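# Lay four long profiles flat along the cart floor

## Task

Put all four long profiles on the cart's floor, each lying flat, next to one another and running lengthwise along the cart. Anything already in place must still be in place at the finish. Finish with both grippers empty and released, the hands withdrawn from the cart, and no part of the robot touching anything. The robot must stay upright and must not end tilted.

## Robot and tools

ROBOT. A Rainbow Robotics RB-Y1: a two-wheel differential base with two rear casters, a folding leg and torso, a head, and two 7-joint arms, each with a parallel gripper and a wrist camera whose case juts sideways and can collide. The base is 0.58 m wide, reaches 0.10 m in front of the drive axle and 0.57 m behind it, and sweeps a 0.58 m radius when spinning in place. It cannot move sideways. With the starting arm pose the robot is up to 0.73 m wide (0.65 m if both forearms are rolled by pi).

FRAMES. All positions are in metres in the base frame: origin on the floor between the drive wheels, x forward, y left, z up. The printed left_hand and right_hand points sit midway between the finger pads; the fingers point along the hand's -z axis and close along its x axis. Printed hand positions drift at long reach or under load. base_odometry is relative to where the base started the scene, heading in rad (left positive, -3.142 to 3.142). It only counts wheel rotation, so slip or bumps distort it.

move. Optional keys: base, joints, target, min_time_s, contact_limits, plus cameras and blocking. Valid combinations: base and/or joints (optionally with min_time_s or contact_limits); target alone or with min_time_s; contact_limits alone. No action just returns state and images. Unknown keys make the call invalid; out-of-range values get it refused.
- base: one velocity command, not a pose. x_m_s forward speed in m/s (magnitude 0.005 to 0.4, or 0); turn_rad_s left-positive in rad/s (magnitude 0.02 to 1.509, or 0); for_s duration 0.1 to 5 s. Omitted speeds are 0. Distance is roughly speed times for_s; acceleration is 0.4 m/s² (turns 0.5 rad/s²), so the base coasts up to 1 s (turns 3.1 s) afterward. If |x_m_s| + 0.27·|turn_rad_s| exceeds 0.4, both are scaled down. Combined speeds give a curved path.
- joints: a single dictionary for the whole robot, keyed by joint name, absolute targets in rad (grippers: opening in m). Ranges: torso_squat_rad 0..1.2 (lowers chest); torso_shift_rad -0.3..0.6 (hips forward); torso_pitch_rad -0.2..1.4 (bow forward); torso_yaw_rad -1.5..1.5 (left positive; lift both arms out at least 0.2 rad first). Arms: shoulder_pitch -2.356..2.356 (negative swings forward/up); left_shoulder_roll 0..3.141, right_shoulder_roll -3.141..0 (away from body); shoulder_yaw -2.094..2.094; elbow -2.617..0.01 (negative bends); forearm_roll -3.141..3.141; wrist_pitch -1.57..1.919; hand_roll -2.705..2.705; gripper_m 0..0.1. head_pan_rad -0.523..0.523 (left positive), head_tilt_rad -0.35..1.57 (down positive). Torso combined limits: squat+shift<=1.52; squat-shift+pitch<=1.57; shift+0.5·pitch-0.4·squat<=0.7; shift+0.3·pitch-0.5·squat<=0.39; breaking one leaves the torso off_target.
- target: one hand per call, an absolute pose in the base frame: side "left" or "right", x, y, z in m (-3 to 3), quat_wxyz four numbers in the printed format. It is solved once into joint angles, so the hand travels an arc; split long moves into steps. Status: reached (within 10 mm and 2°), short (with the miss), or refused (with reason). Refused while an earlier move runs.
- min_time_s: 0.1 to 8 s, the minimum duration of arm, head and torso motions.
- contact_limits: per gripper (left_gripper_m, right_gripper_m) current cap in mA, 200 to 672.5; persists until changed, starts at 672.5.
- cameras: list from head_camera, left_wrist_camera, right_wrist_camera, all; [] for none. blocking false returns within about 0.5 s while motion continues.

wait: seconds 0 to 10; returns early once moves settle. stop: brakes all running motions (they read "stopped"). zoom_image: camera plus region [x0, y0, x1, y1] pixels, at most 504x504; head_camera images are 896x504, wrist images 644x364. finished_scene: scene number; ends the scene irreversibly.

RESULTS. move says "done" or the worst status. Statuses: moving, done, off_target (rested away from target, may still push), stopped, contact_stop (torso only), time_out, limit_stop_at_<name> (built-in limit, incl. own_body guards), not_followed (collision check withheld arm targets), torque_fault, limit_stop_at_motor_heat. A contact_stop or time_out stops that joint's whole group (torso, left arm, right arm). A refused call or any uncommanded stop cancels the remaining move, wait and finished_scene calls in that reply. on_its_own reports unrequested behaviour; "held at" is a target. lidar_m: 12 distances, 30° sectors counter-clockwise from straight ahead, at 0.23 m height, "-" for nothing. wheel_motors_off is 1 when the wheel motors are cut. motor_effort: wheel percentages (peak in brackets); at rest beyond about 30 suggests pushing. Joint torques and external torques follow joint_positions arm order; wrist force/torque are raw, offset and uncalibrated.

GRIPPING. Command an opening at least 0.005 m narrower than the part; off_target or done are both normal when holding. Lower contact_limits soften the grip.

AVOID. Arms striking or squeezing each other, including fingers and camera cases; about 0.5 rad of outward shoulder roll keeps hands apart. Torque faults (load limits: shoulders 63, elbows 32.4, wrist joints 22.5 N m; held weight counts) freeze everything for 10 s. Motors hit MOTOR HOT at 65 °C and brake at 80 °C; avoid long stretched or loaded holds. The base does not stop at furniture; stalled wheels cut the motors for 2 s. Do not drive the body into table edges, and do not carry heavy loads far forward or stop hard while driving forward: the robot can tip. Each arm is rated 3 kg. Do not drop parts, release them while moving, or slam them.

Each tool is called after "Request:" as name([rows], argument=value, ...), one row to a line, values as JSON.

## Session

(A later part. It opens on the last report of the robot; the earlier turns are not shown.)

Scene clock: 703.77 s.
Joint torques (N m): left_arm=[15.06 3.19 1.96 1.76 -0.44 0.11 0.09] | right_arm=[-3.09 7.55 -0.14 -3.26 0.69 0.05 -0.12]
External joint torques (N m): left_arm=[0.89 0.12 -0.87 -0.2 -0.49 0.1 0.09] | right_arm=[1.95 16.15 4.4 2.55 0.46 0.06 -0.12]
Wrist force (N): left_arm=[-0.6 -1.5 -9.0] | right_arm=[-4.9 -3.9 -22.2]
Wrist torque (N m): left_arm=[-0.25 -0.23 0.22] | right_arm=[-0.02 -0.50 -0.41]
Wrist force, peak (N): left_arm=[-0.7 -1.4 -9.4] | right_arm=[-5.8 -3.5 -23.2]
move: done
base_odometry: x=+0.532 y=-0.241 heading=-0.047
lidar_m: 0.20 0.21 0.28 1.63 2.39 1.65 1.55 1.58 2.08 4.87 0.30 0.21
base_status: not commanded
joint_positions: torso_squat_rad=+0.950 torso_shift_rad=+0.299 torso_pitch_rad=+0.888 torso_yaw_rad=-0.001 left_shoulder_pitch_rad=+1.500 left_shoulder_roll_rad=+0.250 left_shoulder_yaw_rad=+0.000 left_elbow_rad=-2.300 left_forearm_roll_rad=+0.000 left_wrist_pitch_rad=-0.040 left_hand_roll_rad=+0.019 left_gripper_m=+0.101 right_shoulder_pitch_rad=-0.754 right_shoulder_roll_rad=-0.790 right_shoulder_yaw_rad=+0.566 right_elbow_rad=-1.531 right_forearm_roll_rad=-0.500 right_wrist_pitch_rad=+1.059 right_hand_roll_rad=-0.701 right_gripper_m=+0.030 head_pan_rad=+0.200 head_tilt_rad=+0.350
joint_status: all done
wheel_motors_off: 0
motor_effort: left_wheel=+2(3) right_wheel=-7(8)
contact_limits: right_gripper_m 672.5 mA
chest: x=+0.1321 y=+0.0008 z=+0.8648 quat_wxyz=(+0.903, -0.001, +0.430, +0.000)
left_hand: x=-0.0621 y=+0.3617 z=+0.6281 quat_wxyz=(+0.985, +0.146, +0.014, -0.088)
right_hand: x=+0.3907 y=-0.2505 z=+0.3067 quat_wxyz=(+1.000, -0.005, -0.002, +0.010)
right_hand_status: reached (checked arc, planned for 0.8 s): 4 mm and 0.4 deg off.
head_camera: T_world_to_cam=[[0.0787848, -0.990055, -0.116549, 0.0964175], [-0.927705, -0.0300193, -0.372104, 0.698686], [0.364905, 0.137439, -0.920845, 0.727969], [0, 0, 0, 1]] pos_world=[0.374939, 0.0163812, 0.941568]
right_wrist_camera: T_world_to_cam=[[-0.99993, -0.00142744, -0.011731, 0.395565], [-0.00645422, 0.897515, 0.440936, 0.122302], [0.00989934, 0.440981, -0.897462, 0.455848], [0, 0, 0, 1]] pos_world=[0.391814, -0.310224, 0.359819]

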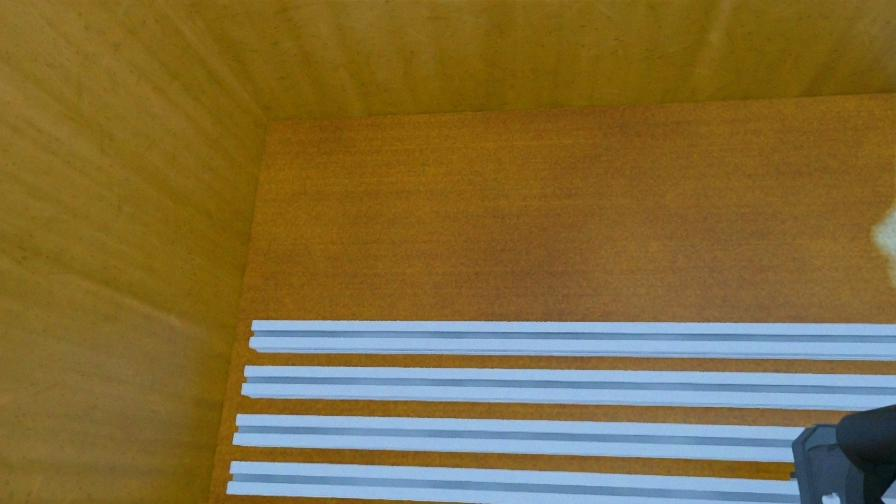

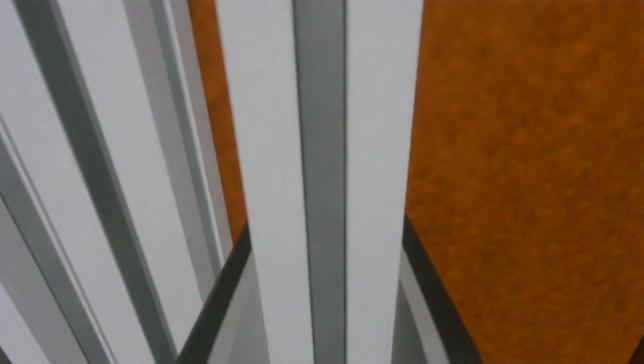

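Request:
move(target={"side":"right","x":0.389,"y":-0.248,"z":0.335,"quat_wxyz":[1,-0.0025,0,0.0095]}, min_time_s=0.8, cameras=[])

Request:
move(joints={"torso_squat_rad":0.85}, min_time_s=1, cameras=[])

Request:
move(target={"side":"right","x":0.389,"y":-0.248,"z":0.335,"quat_wxyz":[1,-0.0025,0,0.0095]}, min_time_s=0.8, cameras=["right_wrist_camera"])

Request:
move(target={"side":"right","x":0.389,"y":-0.248,"z":0.305,"quat_wxyz":[1,-0.0025,0,0.0095]}, min_time_s=0.8, cameras=["head_camera","right_wrist_camera"])

Scene clock: 718.17 s.
Joint torques (N m): left_arm=[15.36 3.72 2.02 1.45 -0.23 0.24 0.35] | right_arm=[-6.04 -10.64 -6.21 -9.41 0.32 -0.15 -0.46]
External joint torques (N m): left_arm=[1.19 0.65 -0.83 -0.52 -0.27 0.23 0.34] | right_arm=[-1.25 -1.8 -1.33 -3.25 0.11 -0.13 -0.46]
Wrist force (N): left_arm=[-0.3 -1.4 -8.7] | right_arm=[-4.7 -3.9 -22.4]
Wrist torque (N m): left_arm=[-0.25 -0.20 0.21] | right_arm=[-0.25 -0.50 -0.32]
Wrist force, peak (N): left_arm=[-0.5 -1.5 -9.5] | right_arm=[-6.0 -4.3 -23.0]
move: done
base_odometry: x=+0.532 y=-0.241 heading=-0.047
lidar_m: 0.20 0.20 0.27 1.62 2.37 1.65 1.55 1.58 2.08 4.87 0.31 0.21
base_status: not commanded
joint_positions: torso_squat_rad=+0.950 torso_shift_rad=+0.300 torso_pitch_rad=+0.890 torso_yaw_rad=+0.000 left_shoulder_pitch_rad=+1.500 left_shoulder_roll_rad=+0.250 left_shoulder_yaw_rad=+0.000 left_elbow_rad=-2.300 left_forearm_roll_rad=+0.000 left_wrist_pitch_rad=-0.040 left_hand_roll_rad=+0.019 left_gripper_m=+0.101 right_shoulder_pitch_rad=-0.722 right_shoulder_roll_rad=-0.848 right_shoulder_yaw_rad=+0.548 right_elbow_rad=-1.678 right_forearm_roll_rad=-0.521 right_wrist_pitch_rad=+1.142 right_hand_roll_rad=-0.745 right_gripper_m=+0.030 head_pan_rad=+0.200 head_tilt_rad=+0.350
joint_status: all done
wheel_motors_off: 0
motor_effort: left_wheel=+4(5) right_wheel=-5(8)
contact_limits: right_gripper_m 672.5 mA
chest: x=+0.1328 y=+0.0003 z=+0.8643 quat_wxyz=(+0.903, +0.000, +0.430, +0.000)
left_hand: x=-0.0620 y=+0.3615 z=+0.6285 quat_wxyz=(+0.985, +0.147, +0.015, -0.088)
right_hand: x=+0.3883 y=-0.2476 z=+0.3332 quat_wxyz=(+1.000, -0.002, +0.001, +0.010)
right_hand_status: reached (checked arc, planned for 0.8 s): 2 mm and 0.2 deg off.

Scene clock: 719.50 s.
Joint torques (N m): left_arm=[15.61 3.65 1.94 1.44 -0.25 0.24 0.13] | right_arm=[-6.08 -10.72 -5.76 -8.72 0.34 0.02 -0.38]
External joint torques (N m): left_arm=[1.44 0.57 -0.91 -0.54 -0.3 0.22 0.13] | right_arm=[-1.3 -1.88 -0.89 -2.57 0.12 0.03 -0.38]
Wrist force (N): left_arm=[-0.5 -1.8 -9.1] | right_arm=[-4.8 -4.0 -22.4]
Wrist torque (N m): left_arm=[-0.19 -0.19 0.20] | right_arm=[-0.07 -0.50 -0.33]
Wrist force, peak (N): left_arm=[-0.6 -1.8 -9.6] | right_arm=[-5.0 -3.8 -22.9]
move: done
base_odometry: x=+0.532 y=-0.241 heading=-0.047
lidar_m: 0.19 0.21 0.27 1.63 2.37 1.66 1.54 1.58 2.08 4.88 0.30 0.21
base_status: not commanded
joint_positions: torso_squat_rad=+0.850 torso_shift_rad=+0.300 torso_pitch_rad=+0.890 torso_yaw_rad=+0.000 left_shoulder_pitch_rad=+1.500 left_shoulder_roll_rad=+0.250 left_shoulder_yaw_rad=+0.000 left_elbow_rad=-2.300 left_forearm_roll_rad=+0.000 left_wrist_pitch_rad=-0.040 left_hand_roll_rad=+0.019 left_gripper_m=+0.101 right_shoulder_pitch_rad=-0.722 right_shoulder_roll_rad=-0.848 right_shoulder_yaw_rad=+0.548 right_elbow_rad=-1.678 right_forearm_roll_rad=-0.521 right_wrist_pitch_rad=+1.142 right_hand_roll_rad=-0.745 right_gripper_m=+0.030 head_pan_rad=+0.200 head_tilt_rad=+0.350
joint_status: all done
wheel_motors_off: 0
motor_effort: left_wheel=+3(4) right_wheel=-4(7)
contact_limits: right_gripper_m 672.5 mA
chest: x=+0.1491 y=+0.0003 z=+0.9165 quat_wxyz=(+0.903, +0.000, +0.431, +0.000)
left_hand: x=-0.0457 y=+0.3615 z=+0.6808 quat_wxyz=(+0.985, +0.147, +0.015, -0.088)
right_hand: x=+0.4044 y=-0.2476 z=+0.3853 quat_wxyz=(+1.000, -0.002, +0.002, +0.010)

Scene clock: 720.63 s.
Joint torques (N m): left_arm=[14.83 3.87 2.57 1.8 -0.62 0.19 0.23] | right_arm=[-6.85 -8.9 -4.26 -7.79 0.5 0.02 -0.16]
External joint torques (N m): left_arm=[0.66 0.8 -0.28 -0.18 -0.67 0.17 0.22] | right_arm=[-2.56 -0.91 -0.31 -2.24 0.29 0.02 -0.16]
Wrist force (N): left_arm=[-0.3 -1.4 -9.2] | right_arm=[-4.2 -4.0 -22.1]
Wrist torque (N m): left_arm=[-0.26 -0.16 0.21] | right_arm=[0.29 -0.43 -0.29]
Wrist force, peak (N): left_arm=[-0.7 -1.6 -9.6] | right_arm=[-5.1 -5.3 -22.6]
move: done
base_odometry: x=+0.532 y=-0.241 heading=-0.047
lidar_m: 0.20 0.20 0.28 1.62 2.38 1.66 1.54 1.59 2.07 4.87 0.31 0.21
base_status: not commanded
joint_positions: torso_squat_rad=+0.850 torso_shift_rad=+0.300 torso_pitch_rad=+0.890 torso_yaw_rad=+0.000 left_shoulder_pitch_rad=+1.500 left_shoulder_roll_rad=+0.250 left_shoulder_yaw_rad=+0.000 left_elbow_rad=-2.300 left_forearm_roll_rad=+0.000 left_wrist_pitch_rad=-0.040 left_hand_roll_rad=+0.019 left_gripper_m=+0.101 right_shoulder_pitch_rad=-0.740 right_shoulder_roll_rad=-0.746 right_shoulder_yaw_rad=+0.590 right_elbow_rad=-1.449 right_forearm_roll_rad=-0.466 right_wrist_pitch_rad=+0.984 right_hand_roll_rad=-0.695 right_gripper_m=+0.030 head_pan_rad=+0.200 head_tilt_rad=+0.350
joint_status: all done
wheel_motors_off: 0
motor_effort: left_wheel=+2(4) right_wheel=-4(6)
contact_limits: right_gripper_m 672.5 mA
chest: x=+0.1491 y=+0.0003 z=+0.9165 quat_wxyz=(+0.903, +0.000, +0.431, +0.000)
left_hand: x=-0.0457 y=+0.3615 z=+0.6809 quat_wxyz=(+0.985, +0.147, +0.015, -0.088)
right_hand: x=+0.3885 y=-0.2482 z=+0.3349 quat_wxyz=(+1.000, -0.003, +0.000, +0.009)
right_hand_status: reached (checked arc, planned for 0.8 s): 0 mm and 0.0 deg off.
right_wrist_camera: T_world_to_cam=[[-0.999982, -0.000895608, -0.00601048, 0.392048], [-0.00347821, 0.895395, 0.44526, 0.104692], [0.00498297, 0.445273, -0.895381, 0.482454], [0, 0, 0, 1]] pos_world=[0.390001, -0.308213, 0.387721]

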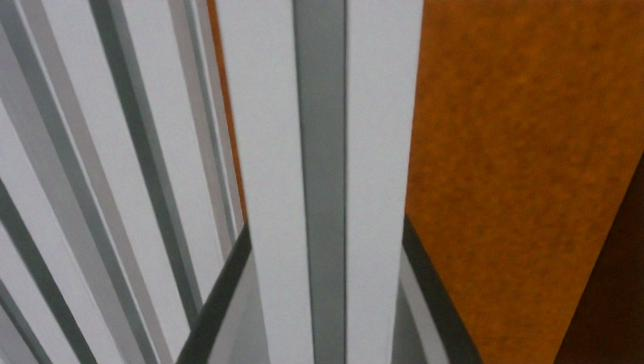

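Scene clock: 721.77 s.
Joint torques (N m): left_arm=[15.67 3.85 2.43 1.35 -0.31 0.09 0.22] | right_arm=[-7 -7.5 -3.06 -7.22 0.19 -0.31 0.21]
External joint torques (N m): left_arm=[1.5 0.78 -0.42 -0.64 -0.36 0.07 0.21] | right_arm=[-2.37 0.02 0.4 -2.22 0 -0.29 0.21]
Wrist force (N): left_arm=[-0.3 -1.6 -8.9] | right_arm=[-4.7 -4.6 -21.0]
Wrist torque (N m): left_arm=[-0.26 -0.16 0.22] | right_arm=[-0.39 -0.45 -0.36]
Wrist force, peak (N): left_arm=[-0.5 -1.5 -9.5] | right_arm=[-5.8 -6.6 -21.9]
move: done
base_odometry: x=+0.532 y=-0.241 heading=-0.047
lidar_m: 0.20 0.20 0.28 1.61 2.38 1.65 1.54 1.57 2.07 4.87 0.31 0.21
base_status: not commanded
joint_positions: torso_squat_rad=+0.850 torso_shift_rad=+0.300 torso_pitch_rad=+0.890 torso_yaw_rad=+0.000 left_shoulder_pitch_rad=+1.500 left_shoulder_roll_rad=+0.250 left_shoulder_yaw_rad=+0.000 left_elbow_rad=-2.300 left_forearm_roll_rad=+0.000 left_wrist_pitch_rad=-0.040 left_hand_roll_rad=+0.019 left_gripper_m=+0.101 right_shoulder_pitch_rad=-0.789 right_shoulder_roll_rad=-0.674 right_shoulder_yaw_rad=+0.602 right_elbow_rad=-1.262 right_forearm_roll_rad=-0.465 right_wrist_pitch_rad=+0.885 right_hand_roll_rad=-0.638 right_gripper_m=+0.030 head_pan_rad=+0.200 head_tilt_rad=+0.350
joint_status: all done
wheel_motors_off: 0
motor_effort: left_wheel=+3(4) right_wheel=-2(6)
contact_limits: right_gripper_m 672.5 mA
chest: x=+0.1491 y=+0.0003 z=+0.9165 quat_wxyz=(+0.903, +0.000, +0.431, +0.000)
left_hand: x=-0.0457 y=+0.3615 z=+0.6809 quat_wxyz=(+0.985, +0.147, +0.015, -0.088)
right_hand: x=+0.3884 y=-0.2483 z=+0.3058 quat_wxyz=(+1.000, -0.003, +0.000, +0.009)
right_hand_status: reached (checked arc, planned for 0.8 s): 1 mm and 0.1 deg off.
head_camera: T_world_to_cam=[[0.0786046, -0.989862, -0.118302, 0.10223], [-0.928542, -0.029509, -0.370053, 0.73193], [0.36281, 0.138936, -0.921448, 0.770237], [0, 0, 0, 1]] pos_world=[0.392142, 0.0157786, 0.99268]
right_wrist_camera: T_world_to_cam=[[-0.999977, -0.000764995, -0.00672593, 0.391871], [-0.00367549, 0.895735, 0.444574, 0.118123], [0.00568455, 0.444588, -0.895717, 0.45617], [0, 0, 0, 1]] pos_world=[0.389703, -0.308315, 0.358721]

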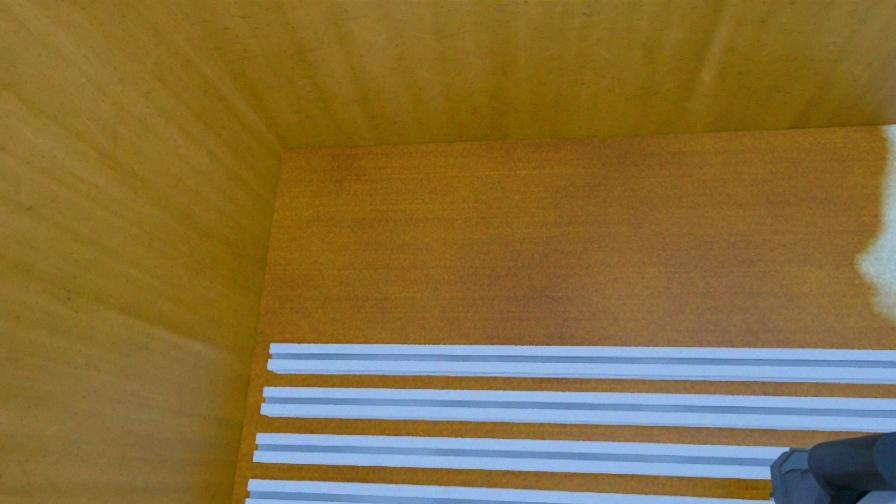

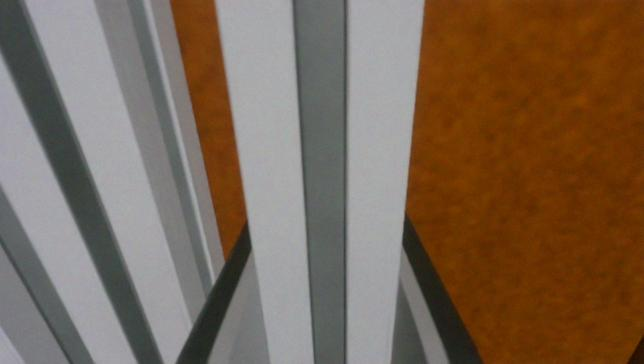

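No contact now. Lower and release.

Request:
move(target={"side":"right","x":0.389,"y":-0.248,"z":0.3005,"quat_wxyz":[1,-0.0025,0,0.0095]}, min_time_s=0.6, cameras=[])

Request:
move(target={"side":"right","x":0.389,"y":-0.248,"z":0.2985,"quat_wxyz":[1,-0.0025,0,0.0095]}, min_time_s=0.5, cameras=["right_wrist_camera"])

Scene clock: 726.63 s.
Joint torques (N m): left_arm=[15.34 3.81 1.92 1.61 -0.17 0.08 0.05] | right_arm=[-9.11 -3.26 -2.69 -5.84 0.44 -3.22 -0.11]
External joint torques (N m): left_arm=[1.17 0.73 -0.93 -0.36 -0.22 0.06 0.05] | right_arm=[-4.38 4.22 0.69 -0.97 0.24 -3.21 -0.11]
Wrist force (N): left_arm=[-0.5 -1.4 -9.1] | right_arm=[-13.8 -9.0 9.5]
Wrist torque (N m): left_arm=[-0.26 -0.19 0.19] | right_arm=[-0.42 0.33 -0.45]
Wrist force, peak (N): left_arm=[-0.3 -1.9 -9.7] | right_arm=[-15.3 -9.7 16.3]
move: done
base_odometry: x=+0.532 y=-0.241 heading=-0.047
lidar_m: 0.20 0.21 0.27 1.63 2.38 1.65 1.54 1.59 2.07 4.87 0.31 0.20
base_status: not commanded
joint_positions: torso_squat_rad=+0.850 torso_shift_rad=+0.300 torso_pitch_rad=+0.890 torso_yaw_rad=+0.000 left_shoulder_pitch_rad=+1.500 left_shoulder_roll_rad=+0.250 left_shoulder_yaw_rad=+0.000 left_elbow_rad=-2.300 left_forearm_roll_rad=+0.000 left_wrist_pitch_rad=-0.040 left_hand_roll_rad=+0.019 left_gripper_m=+0.101 right_shoulder_pitch_rad=-0.799 right_shoulder_roll_rad=-0.662 right_shoulder_yaw_rad=+0.605 right_elbow_rad=-1.226 right_forearm_roll_rad=-0.468 right_wrist_pitch_rad=+0.868 right_hand_roll_rad=-0.627 right_gripper_m=+0.030 head_pan_rad=+0.200 head_tilt_rad=+0.350
joint_status: all done
wheel_motors_off: 0
motor_effort: left_wheel=+3(4) right_wheel=-5(5)
contact_limits: right_gripper_m 672.5 mA
chest: x=+0.1489 y=+0.0003 z=+0.9167 quat_wxyz=(+0.903, +0.000, +0.430, +0.000)
left_hand: x=-0.0458 y=+0.3615 z=+0.6809 quat_wxyz=(+0.985, +0.147, +0.014, -0.088)
right_hand: x=+0.3884 y=-0.2492 z=+0.3012 quat_wxyz=(+1.000, -0.004, +0.000, +0.009)
right_hand_status: reached (checked arc, planned for 0.6 s): 2 mm and 0.1 deg off.

Scene clock: 727.47 s.
Joint torques (N m): left_arm=[15.67 3.52 2.18 1.5 -0.08 0.04 0.02] | right_arm=[-9.86 -0.78 -1.55 0.93 2.99 -7.19 0.2]
External joint torques (N m): left_arm=[1.5 0.45 -0.66 -0.46 -0.13 0.03 0.01] | right_arm=[-5.03 6.68 1.81 5.75 2.8 -7.18 0.2]
Wrist force (N): left_arm=[-0.3 -1.4 -9.0] | right_arm=[-29.0 -8.8 76.0]
Wrist torque (N m): left_arm=[-0.26 -0.17 0.21] | right_arm=[-0.06 1.43 -0.52]
Wrist force, peak (N): left_arm=[-0.5 -1.7 -9.5] | right_arm=[-30.2 -9.0 79.3]
move: done
base_odometry: x=+0.532 y=-0.241 heading=-0.047
lidar_m: 0.20 0.21 0.27 1.62 2.38 1.66 1.54 1.59 2.06 4.87 0.31 0.21
base_status: not commanded
joint_positions: torso_squat_rad=+0.850 torso_shift_rad=+0.299 torso_pitch_rad=+0.888 torso_yaw_rad=-0.001 left_shoulder_pitch_rad=+1.500 left_shoulder_roll_rad=+0.250 left_shoulder_yaw_rad=+0.000 left_elbow_rad=-2.300 left_forearm_roll_rad=+0.000 left_wrist_pitch_rad=-0.040 left_hand_roll_rad=+0.019 left_gripper_m=+0.101 right_shoulder_pitch_rad=-0.805 right_shoulder_roll_rad=-0.656 right_shoulder_yaw_rad=+0.606 right_elbow_rad=-1.208 right_forearm_roll_rad=-0.471 right_wrist_pitch_rad=+0.859 right_hand_roll_rad=-0.620 right_gripper_m=+0.029 head_pan_rad=+0.200 head_tilt_rad=+0.350
joint_status: all done
wheel_motors_off: 0
motor_effort: left_wheel=+3(3) right_wheel=+1(4)
contact_limits: right_gripper_m 672.5 mA
chest: x=+0.1482 y=+0.0005 z=+0.9171 quat_wxyz=(+0.903, -0.001, +0.430, +0.000)
left_hand: x=-0.0459 y=+0.3616 z=+0.6807 quat_wxyz=(+0.985, +0.147, +0.014, -0.088)
right_hand: x=+0.3889 y=-0.2491 z=+0.2999 quat_wxyz=(+1.000, -0.004, +0.000, +0.009)
right_hand_status: reached (checked arc, planned for 0.5 s): 2 mm and 0.1 deg off.
right_wrist_camera: T_world_to_cam=[[-0.999973, -0.000726165, -0.00726068, 0.392532], [-0.00387207, 0.896193, 0.443647, 0.121968], [0.00618481, 0.443664, -0.896172, 0.451007], [0, 0, 0, 1]] pos_world=[0.390204, -0.309117, 0.352919]

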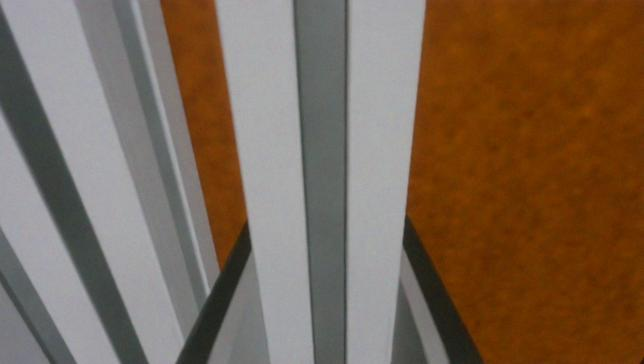

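Request:
move(target={"side":"right","x":0.389,"y":-0.248,"z":0.301,"quat_wxyz":[1,-0.0025,0,0.0095]}, min_time_s=0.4, cameras=[])

Request:
move(contact_limits={"right_gripper_m":200}, cameras=[])

Request:
move(joints={"right_gripper_m":0.039}, cameras=["right_wrist_camera"])

Request:
move(target={"side":"right","x":0.389,"y":-0.248,"z":0.32,"quat_wxyz":[1,-0.0025,0,0.0095]}, min_time_s=0.5, cameras=["right_wrist_camera"])

Request:
move(target={"side":"right","x":0.389,"y":-0.246,"z":0.4,"quat_wxyz":[1,-0.0025,0,0.0095]}, min_time_s=0.8, cameras=["right_wrist_camera"])

Request:
move(target={"side":"right","x":0.4,"y":-0.22,"z":0.55,"quat_wxyz":[1,0,0,0]}, min_time_s=0.9, cameras=[])

Request:
move(target={"side":"right","x":0.42,"y":-0.21,"z":0.75,"quat_wxyz":[1,0,0,0.001]}, min_time_s=1, cameras=["head_camera"])

Request:
move(base={"x_m_s":-0.3,"for_s":1.5}, joints={"torso_squat_rad":0.1,"torso_shift_rad":0.15,"torso_pitch_rad":0.7,"head_pan_rad":-0.1,"head_tilt_rad":0.45}, cameras=["head_camera"])

Scene clock: 738.03 s.
Joint torques (N m): left_arm=[15.87 4.48 1.78 1.59 -0.31 0.01 0.1] | right_arm=[-7.16 -3.24 -2.71 -4.63 1.19 -4.76 -0.39]
External joint torques (N m): left_arm=[1.69 1.41 -1.07 -0.37 -0.36 -0.01 0.09] | right_arm=[-2.36 4.22 0.66 0.22 1 -4.75 -0.39]
Wrist force (N): left_arm=[-0.4 -1.4 -9.1] | right_arm=[-17.9 -11.0 32.0]
Wrist torque (N m): left_arm=[-0.24 -0.17 0.20] | right_arm=[-0.27 0.23 -0.46]
Wrist force, peak (N): left_arm=[-0.4 -1.3 -9.7] | right_arm=[-29.0 -8.6 76.5]
move: done
base_odometry: x=+0.532 y=-0.241 heading=-0.047
lidar_m: 0.20 0.20 0.27 1.62 2.38 1.65 1.54 1.58 2.07 4.88 0.31 0.21
base_status: not commanded
joint_positions: torso_squat_rad=+0.850 torso_shift_rad=+0.299 torso_pitch_rad=+0.889 torso_yaw_rad=-0.001 left_shoulder_pitch_rad=+1.500 left_shoulder_roll_rad=+0.250 left_shoulder_yaw_rad=+0.000 left_elbow_rad=-2.300 left_forearm_roll_rad=+0.000 left_wrist_pitch_rad=-0.040 left_hand_roll_rad=+0.019 left_gripper_m=+0.101 right_shoulder_pitch_rad=-0.804 right_shoulder_roll_rad=-0.658 right_shoulder_yaw_rad=+0.606 right_elbow_rad=-1.215 right_forearm_roll_rad=-0.473 right_wrist_pitch_rad=+0.864 right_hand_roll_rad=-0.621 right_gripper_m=+0.030 head_pan_rad=+0.200 head_tilt_rad=+0.350
joint_status: all done
wheel_motors_off: 0
motor_effort: left_wheel=+3(4) right_wheel=+1(4)
contact_limits: right_gripper_m 672.5 mA
chest: x=+0.1484 y=+0.0005 z=+0.9170 quat_wxyz=(+0.903, -0.001, +0.430, +0.000)
left_hand: x=-0.0459 y=+0.3616 z=+0.6807 quat_wxyz=(+0.985, +0.147, +0.014, -0.088)
right_hand: x=+0.3885 y=-0.2488 z=+0.3007 quat_wxyz=(+1.000, -0.003, +0.001, +0.010)
right_hand_status: reached (checked arc, planned for 0.4 s): 1 mm and 0.1 deg off.

Scene clock: 738.33 s.
Joint torques (N m): left_arm=[15.22 3.41 2.58 1.18 -0.08 0.22 0.29] | right_arm=[-7.95 -3.22 -3.34 -4.38 1.14 -4.51 -0.35]
External joint torques (N m): left_arm=[1.05 0.33 -0.26 -0.78 -0.13 0.2 0.28] | right_arm=[-3.15 4.24 0.03 0.47 0.95 -4.5 -0.35]
Wrist force (N): left_arm=[-0.1 -1.6 -9.3] | right_arm=[-17.8 -11.7 32.7]
Wrist torque (N m): left_arm=[-0.23 -0.12 0.21] | right_arm=[0.12 0.32 -0.36]
Wrist force, peak (N): left_arm=[-0.5 -1.8 -9.6] | right_arm=[-18.8 -11.6 32.9]
base_odometry: x=+0.532 y=-0.241 heading=-0.047
lidar_m: 0.20 0.20 0.28 1.62 2.37 1.65 1.54 1.59 2.07 4.86 0.31 0.20
base_status: not commanded
joint_positions: torso_squat_rad=+0.850 torso_shift_rad=+0.299 torso_pitch_rad=+0.889 torso_yaw_rad=-0.001 left_shoulder_pitch_rad=+1.500 left_shoulder_roll_rad=+0.250 left_shoulder_yaw_rad=+0.000 left_elbow_rad=-2.300 left_forearm_roll_rad=+0.000 left_wrist_pitch_rad=-0.040 left_hand_roll_rad=+0.019 left_gripper_m=+0.101 right_shoulder_pitch_rad=-0.804 right_shoulder_roll_rad=-0.658 right_shoulder_yaw_rad=+0.606 right_elbow_rad=-1.215 right_forearm_roll_rad=-0.473 right_wrist_pitch_rad=+0.864 right_hand_roll_rad=-0.621 right_gripper_m=+0.030 head_pan_rad=+0.200 head_tilt_rad=+0.350
joint_status: not commanded
wheel_motors_off: 0
motor_effort: left_wheel=+3(4) right_wheel=+3(3)
contact_limits: right_gripper_m 200 mA
chest: x=+0.1484 y=+0.0005 z=+0.9170 quat_wxyz=(+0.903, -0.001, +0.430, +0.000)
left_hand: x=-0.0459 y=+0.3616 z=+0.6807 quat_wxyz=(+0.985, +0.147, +0.014, -0.088)
right_hand: x=+0.3885 y=-0.2488 z=+0.3007 quat_wxyz=(+1.000, -0.003, +0.001, +0.010)

Scene clock: 738.90 s.
Joint torques (N m): left_arm=[15.63 3.95 2.69 1.81 -0.15 -0.03 0.57] | right_arm=[-0.58 -2.17 0.25 -3.19 -0.92 -0.21 -0.61]
External joint torques (N m): left_arm=[1.46 0.87 -0.16 -0.16 -0.2 -0.05 0.56] | right_arm=[4.26 5.3 3.63 1.65 -1.11 -0.2 -0.61]
Wrist force (N): left_arm=[-0.5 -1.7 -8.9] | right_arm=[1.0 -10.3 10.4]
Wrist torque (N m): left_arm=[-0.23 -0.19 0.22] | right_arm=[0.00 -0.12 -0.26]
Wrist force, peak (N): left_arm=[-0.4 -1.6 -9.5] | right_arm=[-18.0 -11.9 31.6]
move: done
base_odometry: x=+0.532 y=-0.241 heading=-0.047
lidar_m: 0.20 0.20 0.28 1.63 2.38 1.66 1.54 1.57 2.08 4.86 0.31 0.21
base_status: not commanded
joint_positions: torso_squat_rad=+0.850 torso_shift_rad=+0.300 torso_pitch_rad=+0.889 torso_yaw_rad=+0.000 left_shoulder_pitch_rad=+1.500 left_shoulder_roll_rad=+0.250 left_shoulder_yaw_rad=+0.000 left_elbow_rad=-2.300 left_forearm_roll_rad=+0.000 left_wrist_pitch_rad=-0.040 left_hand_roll_rad=+0.019 left_gripper_m=+0.101 right_shoulder_pitch_rad=-0.805 right_shoulder_roll_rad=-0.659 right_shoulder_yaw_rad=+0.605 right_elbow_rad=-1.216 right_forearm_roll_rad=-0.472 right_wrist_pitch_rad=+0.863 right_hand_roll_rad=-0.621 right_gripper_m=+0.039 head_pan_rad=+0.200 head_tilt_rad=+0.350
joint_status: all done
wheel_motors_off: 0
motor_effort: left_wheel=+4(4) right_wheel=+2(4)
contact_limits: right_gripper_m 200 mA
chest: x=+0.1485 y=+0.0005 z=+0.9169 quat_wxyz=(+0.903, -0.001, +0.430, +0.000)
left_hand: x=-0.0459 y=+0.3616 z=+0.6808 quat_wxyz=(+0.985, +0.147, +0.014, -0.088)
right_hand: x=+0.3903 y=-0.2484 z=+0.3009 quat_wxyz=(+1.000, -0.003, -0.001, +0.010)
right_wrist_camera: T_world_to_cam=[[-0.999965, -0.00142724, -0.00829361, 0.394086], [-0.00496948, 0.895482, 0.44507, 0.120647], [0.00679156, 0.445095, -0.895457, 0.451448], [0, 0, 0, 1]] pos_world=[0.391605, -0.308412, 0.353824]

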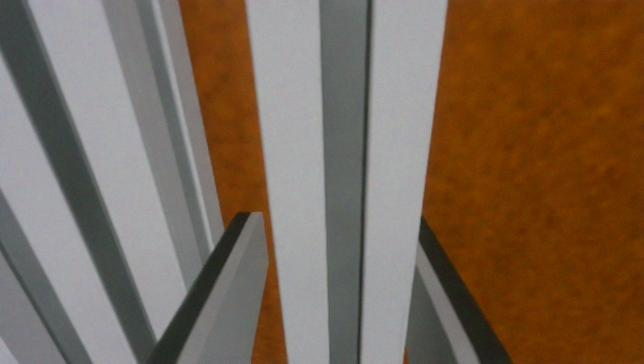

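Scene clock: 739.77 s.
Joint torques (N m): left_arm=[15.11 3.72 1.61 1.28 -0.64 0 0.16] | right_arm=[-3.98 -8.94 -3.76 -6.1 0.41 -0.05 -0.28]
External joint torques (N m): left_arm=[0.94 0.65 -1.24 -0.7 -0.69 -0.02 0.15] | right_arm=[0.53 -1.2 -0.05 -0.83 0.22 -0.04 -0.28]
Wrist force (N): left_arm=[-0.5 -1.5 -9.4] | right_arm=[-4.4 -4.5 -12.6]
Wrist torque (N m): left_arm=[-0.26 -0.19 0.20] | right_arm=[0.05 -0.42 -0.36]
Wrist force, peak (N): left_arm=[-0.5 -1.4 -9.4] | right_arm=[-5.2 -5.7 -12.9]
move: done
base_odometry: x=+0.532 y=-0.241 heading=-0.047
lidar_m: 0.20 0.20 0.27 1.61 2.37 1.66 1.54 1.58 2.07 4.87 0.30 0.21
base_status: not commanded
joint_positions: torso_squat_rad=+0.850 torso_shift_rad=+0.300 torso_pitch_rad=+0.890 torso_yaw_rad=+0.000 left_shoulder_pitch_rad=+1.500 left_shoulder_roll_rad=+0.250 left_shoulder_yaw_rad=+0.000 left_elbow_rad=-2.300 left_forearm_roll_rad=+0.000 left_wrist_pitch_rad=-0.040 left_hand_roll_rad=+0.019 left_gripper_m=+0.101 right_shoulder_pitch_rad=-0.767 right_shoulder_roll_rad=-0.707 right_shoulder_yaw_rad=+0.598 right_elbow_rad=-1.348 right_forearm_roll_rad=-0.467 right_wrist_pitch_rad=+0.931 right_hand_roll_rad=-0.664 right_gripper_m=+0.039 head_pan_rad=+0.200 head_tilt_rad=+0.350
joint_status: all done
wheel_motors_off: 0
motor_effort: left_wheel=+4(4) right_wheel=+0(2)
contact_limits: right_gripper_m 200 mA
chest: x=+0.1488 y=+0.0004 z=+0.9167 quat_wxyz=(+0.903, +0.000, +0.430, +0.000)
left_hand: x=-0.0458 y=+0.3616 z=+0.6809 quat_wxyz=(+0.985, +0.147, +0.014, -0.088)
right_hand: x=+0.3888 y=-0.2477 z=+0.3193 quat_wxyz=(+1.000, -0.002, +0.000, +0.010)
right_hand_status: reached (checked arc, planned for 0.5 s): 1 mm and 0.1 deg off.
right_wrist_camera: T_world_to_cam=[[-0.999983, -0.00138298, -0.00570115, 0.391988], [-0.00378147, 0.894936, 0.446178, 0.110912], [0.00448511, 0.446192, -0.894926, 0.468614], [0, 0, 0, 1]] pos_world=[0.390299, -0.307809, 0.372123]

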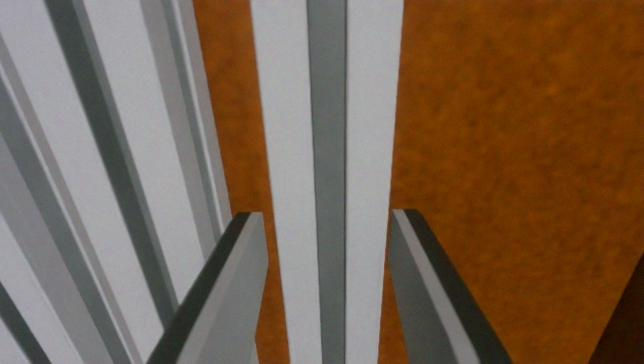

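Scene clock: 740.90 s.
Joint torques (N m): left_arm=[15.25 3.82 2.45 1.51 -0.45 0.36 0.09] | right_arm=[-4.01 -9.18 -4.3 -7.17 0.39 -0.14 -0.42]
External joint torques (N m): left_arm=[1.08 0.74 -0.4 -0.47 -0.5 0.34 0.09] | right_arm=[-0.04 -0.41 0.5 -0.82 0.17 -0.13 -0.42]
Wrist force (N): left_arm=[-0.7 -1.5 -9.3] | right_arm=[-4.8 -4.3 -12.9]
Wrist torque (N m): left_arm=[-0.24 -0.21 0.21] | right_arm=[0.08 -0.52 -0.31]
Wrist force, peak (N): left_arm=[-0.3 -1.7 -9.5] | right_arm=[-2.6 -4.9 -14.0]
move: done
base_odometry: x=+0.532 y=-0.241 heading=-0.047
lidar_m: 0.19 0.20 0.27 1.62 2.38 1.66 1.55 1.58 2.08 4.87 0.30 0.22
base_status: not commanded
joint_positions: torso_squat_rad=+0.850 torso_shift_rad=+0.300 torso_pitch_rad=+0.890 torso_yaw_rad=+0.000 left_shoulder_pitch_rad=+1.500 left_shoulder_roll_rad=+0.250 left_shoulder_yaw_rad=+0.000 left_elbow_rad=-2.300 left_forearm_roll_rad=+0.000 left_wrist_pitch_rad=-0.040 left_hand_roll_rad=+0.019 left_gripper_m=+0.101 right_shoulder_pitch_rad=-0.671 right_shoulder_roll_rad=-0.886 right_shoulder_yaw_rad=+0.556 right_elbow_rad=-1.787 right_forearm_roll_rad=-0.498 right_wrist_pitch_rad=+1.169 right_hand_roll_rad=-0.806 right_gripper_m=+0.039 head_pan_rad=+0.200 head_tilt_rad=+0.350
joint_status: all done
wheel_motors_off: 0
motor_effort: left_wheel=+3(4) right_wheel=-2(5)
contact_limits: right_gripper_m 200 mA
chest: x=+0.1489 y=+0.0003 z=+0.9167 quat_wxyz=(+0.903, +0.000, +0.430, +0.000)
left_hand: x=-0.0458 y=+0.3615 z=+0.6809 quat_wxyz=(+0.985, +0.147, +0.014, -0.088)
right_hand: x=+0.3891 y=-0.2459 z=+0.3994 quat_wxyz=(+1.000, -0.002, +0.000, +0.010)
right_hand_status: reached (checked arc, planned for 0.8 s): 1 mm and 0.0 deg off.
right_wrist_camera: T_world_to_cam=[[-0.999979, -0.00165182, -0.00628274, 0.392828], [-0.00427934, 0.895138, 0.445769, 0.0738711], [0.00488759, 0.445787, -0.895126, 0.539348], [0, 0, 0, 1]] pos_world=[0.3905, -0.30591, 0.452323]

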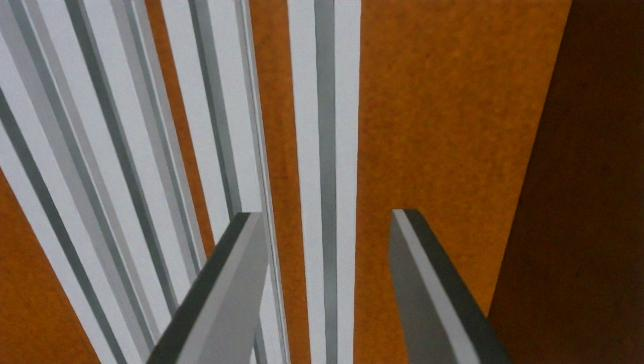

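Scene clock: 742.13 s.
Joint torques (N m): left_arm=[14.92 3.77 2.84 1.23 -0.45 0.2 0.1] | right_arm=[-5.7 -10.24 -5.07 -6.77 0.45 -0.32 -0.16]
External joint torques (N m): left_arm=[0.75 0.7 -0.01 -0.75 -0.49 0.18 0.09] | right_arm=[-0.4 -0.86 0.89 -0.23 0.22 -0.32 -0.16]
Wrist force (N): left_arm=[-0.5 -1.5 -9.0] | right_arm=[-4.6 -4.1 -12.7]
Wrist torque (N m): left_arm=[-0.25 -0.18 0.20] | right_arm=[-0.03 -0.48 -0.39]
Wrist force, peak (N): left_arm=[-0.6 -1.9 -9.4] | right_arm=[-4.9 -5.0 -13.6]
move: done
base_odometry: x=+0.532 y=-0.241 heading=-0.047
lidar_m: 0.20 0.21 0.28 1.62 2.39 1.66 1.54 1.58 2.08 4.87 0.30 0.22
base_status: not commanded
joint_positions: torso_squat_rad=+0.850 torso_shift_rad=+0.300 torso_pitch_rad=+0.890 torso_yaw_rad=+0.000 left_shoulder_pitch_rad=+1.500 left_shoulder_roll_rad=+0.250 left_shoulder_yaw_rad=+0.000 left_elbow_rad=-2.300 left_forearm_roll_rad=+0.000 left_wrist_pitch_rad=-0.040 left_hand_roll_rad=+0.019 left_gripper_m=+0.101 right_shoulder_pitch_rad=-0.715 right_shoulder_roll_rad=-1.081 right_shoulder_yaw_rad=+0.411 right_elbow_rad=-2.339 right_forearm_roll_rad=-0.712 right_wrist_pitch_rad=+1.603 right_hand_roll_rad=-1.054 right_gripper_m=+0.039 head_pan_rad=+0.200 head_tilt_rad=+0.350
joint_status: all done
wheel_motors_off: 0
motor_effort: left_wheel=+3(4) right_wheel=-3(5)
contact_limits: right_gripper_m 200 mA
chest: x=+0.1489 y=+0.0003 z=+0.9166 quat_wxyz=(+0.903, +0.000, +0.430, +0.000)
left_hand: x=-0.0458 y=+0.3615 z=+0.6809 quat_wxyz=(+0.985, +0.147, +0.015, -0.088)
right_hand: x=+0.4000 y=-0.2200 z=+0.5496 quat_wxyz=(+1.000, +0.000, +0.000, +0.001)
right_hand_status: reached (checked arc, planned for 0.9 s): 0 mm and 0.1 deg off.

Scene clock: 743.50 s.
Joint torques (N m): left_arm=[15.44 3.68 2.31 1.57 -0.45 0.28 0.3] | right_arm=[-8.02 -12.31 -6.27 -1 0.49 -0.08 -0.06]
External joint torques (N m): left_arm=[1.27 0.6 -0.54 -0.4 -0.5 0.26 0.3] | right_arm=[1.17 -1.38 0.79 -0.46 0.29 -0.08 -0.06]
Wrist force (N): left_arm=[-0.5 -1.4 -9.2] | right_arm=[-5.0 -4.1 -12.8]
Wrist torque (N m): left_arm=[-0.26 -0.19 0.20] | right_arm=[-0.01 -0.52 -0.33]
Wrist force, peak (N): left_arm=[-0.6 -1.5 -9.6] | right_arm=[-5.2 -4.2 -13.6]
move: done
base_odometry: x=+0.532 y=-0.241 heading=-0.047
lidar_m: 0.20 0.21 0.28 1.63 2.38 1.66 1.55 1.58 2.08 4.88 0.31 0.21
base_status: not commanded
joint_positions: torso_squat_rad=+0.850 torso_shift_rad=+0.300 torso_pitch_rad=+0.890 torso_yaw_rad=+0.000 left_shoulder_pitch_rad=+1.500 left_shoulder_roll_rad=+0.250 left_shoulder_yaw_rad=+0.000 left_elbow_rad=-2.300 left_forearm_roll_rad=+0.000 left_wrist_pitch_rad=-0.040 left_hand_roll_rad=+0.019 left_gripper_m=+0.101 right_shoulder_pitch_rad=-1.265 right_shoulder_roll_rad=-1.378 right_shoulder_yaw_rad=+0.160 right_elbow_rad=-2.574 right_forearm_roll_rad=-1.569 right_wrist_pitch_rad=+1.919 right_hand_roll_rad=-1.432 right_gripper_m=+0.039 head_pan_rad=+0.200 head_tilt_rad=+0.350
joint_status: all done
wheel_motors_off: 0
motor_effort: left_wheel=+3(4) right_wheel=+0(4)
contact_limits: right_gripper_m 200 mA
chest: x=+0.1489 y=+0.0003 z=+0.9166 quat_wxyz=(+0.903, +0.000, +0.430, +0.000)
left_hand: x=-0.0458 y=+0.3615 z=+0.6809 quat_wxyz=(+0.985, +0.147, +0.015, -0.088)
right_hand: x=+0.4201 y=-0.2101 z=+0.7500 quat_wxyz=(+1.000, +0.001, +0.000, +0.001)
right_hand_status: reached (checked arc, planned for 1.0 s): 0 mm and 0.1 deg off.
head_camera: T_world_to_cam=[[0.078541, -0.989878, -0.118205, 0.102218], [-0.928349, -0.0294112, -0.370543, 0.732171], [0.363316, 0.138838, -0.921263, 0.770241], [0, 0, 0, 1]] pos_world=[0.391841, 0.0157791, 0.992978]

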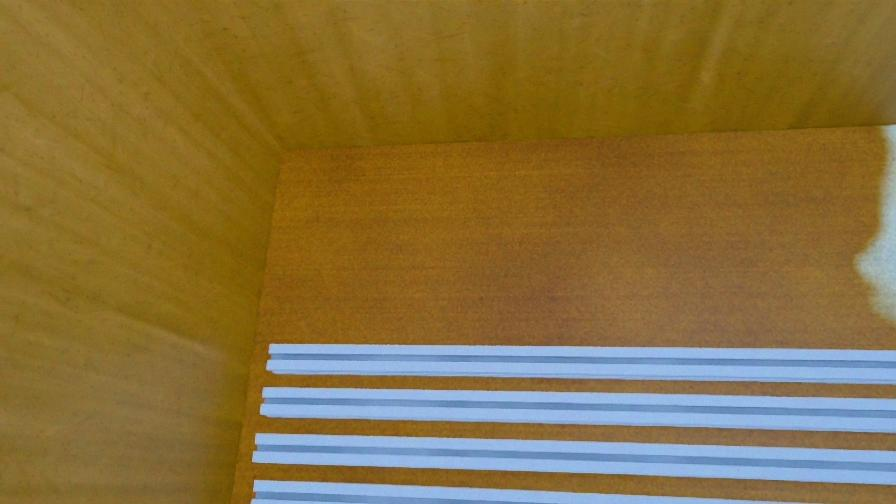

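Scene clock: 746.90 s.
Joint torques (N m): left_arm=[15.58 3.85 2.2 -0.19 -0.37 -0.12 0.2] | right_arm=[-9.96 -10.73 -6.04 0.87 0.87 -0.3 -0.19]
External joint torques (N m): left_arm=[1.47 0.4 -0.98 -0.28 -0.43 0.2 0.2] | right_arm=[0.09 -0.24 1.12 -0.04 0.33 -0.25 -0.2]
Wrist force (N): left_arm=[-1.5 -1.4 -8.8] | right_arm=[-6.2 -4.1 -12.8]
Wrist torque (N m): left_arm=[-0.28 -0.21 0.22] | right_arm=[-0.03 -0.61 -0.37]
Wrist force, peak (N): left_arm=[-0.4 -1.4 -9.7] | right_arm=[-6.1 -4.5 -13.1]
move: done
base_odometry: x=+0.083 y=-0.220 heading=-0.049
lidar_m: 0.64 0.67 1.17 4.64 1.70 1.18 1.10 1.13 1.46 3.45 0.99 0.69
base_status: done (sent for 1.5 of 1.5 s)
joint_positions: torso_squat_rad=+0.100 torso_shift_rad=+0.150 torso_pitch_rad=+0.700 torso_yaw_rad=+0.000 left_shoulder_pitch_rad=+1.500 left_shoulder_roll_rad=+0.250 left_shoulder_yaw_rad=+0.000 left_elbow_rad=-2.300 left_forearm_roll_rad=+0.000 left_wrist_pitch_rad=-0.040 left_hand_roll_rad=+0.019 left_gripper_m=+0.101 right_shoulder_pitch_rad=-1.265 right_shoulder_roll_rad=-1.378 right_shoulder_yaw_rad=+0.160 right_elbow_rad=-2.574 right_forearm_roll_rad=-1.569 right_wrist_pitch_rad=+1.919 right_hand_roll_rad=-1.432 right_gripper_m=+0.039 head_pan_rad=-0.100 head_tilt_rad=+0.450
joint_status: all done
wheel_motors_off: 0
motor_effort: left_wheel=-16(31) right_wheel=+19(33)
contact_limits: right_gripper_m 200 mA
chest: x=+0.0754 y=+0.0004 z=+1.2058 quat_wxyz=(+0.939, +0.000, +0.343, +0.000)
left_hand: x=-0.0713 y=+0.3616 z=+0.9376 quat_wxyz=(+0.982, +0.155, -0.079, -0.074)
right_hand: x=+0.3731 y=-0.2100 z=+1.0934 quat_wxyz=(+0.995, +0.000, -0.095, +0.001)
head_camera: T_world_to_cam=[[-0.126117, -0.987318, 0.096421, -0.0957614], [-0.887416, 0.0688425, -0.455799, 0.865843], [0.443381, -0.143049, -0.884845, 1.03313], [0, 0, 0, 1]] pos_world=[0.298216, -0.00636515, 1.31804]

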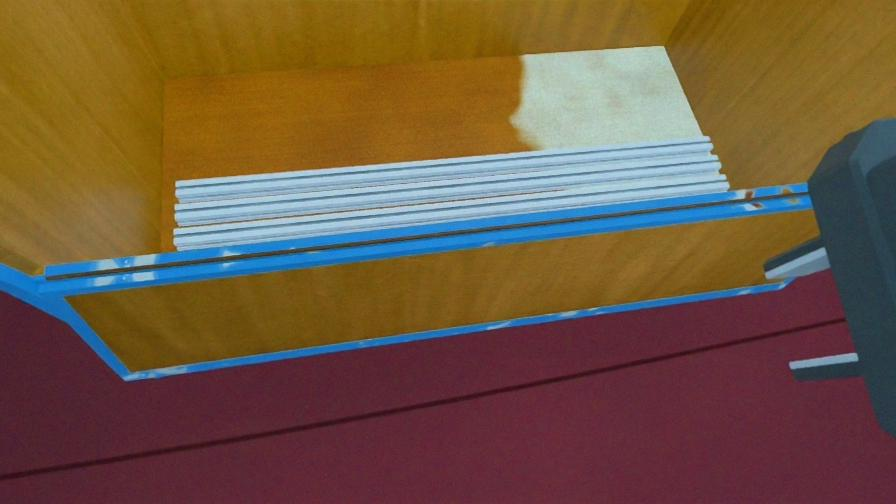

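Request:
finished_scene(scene=2)

The scene is finished: the task was done.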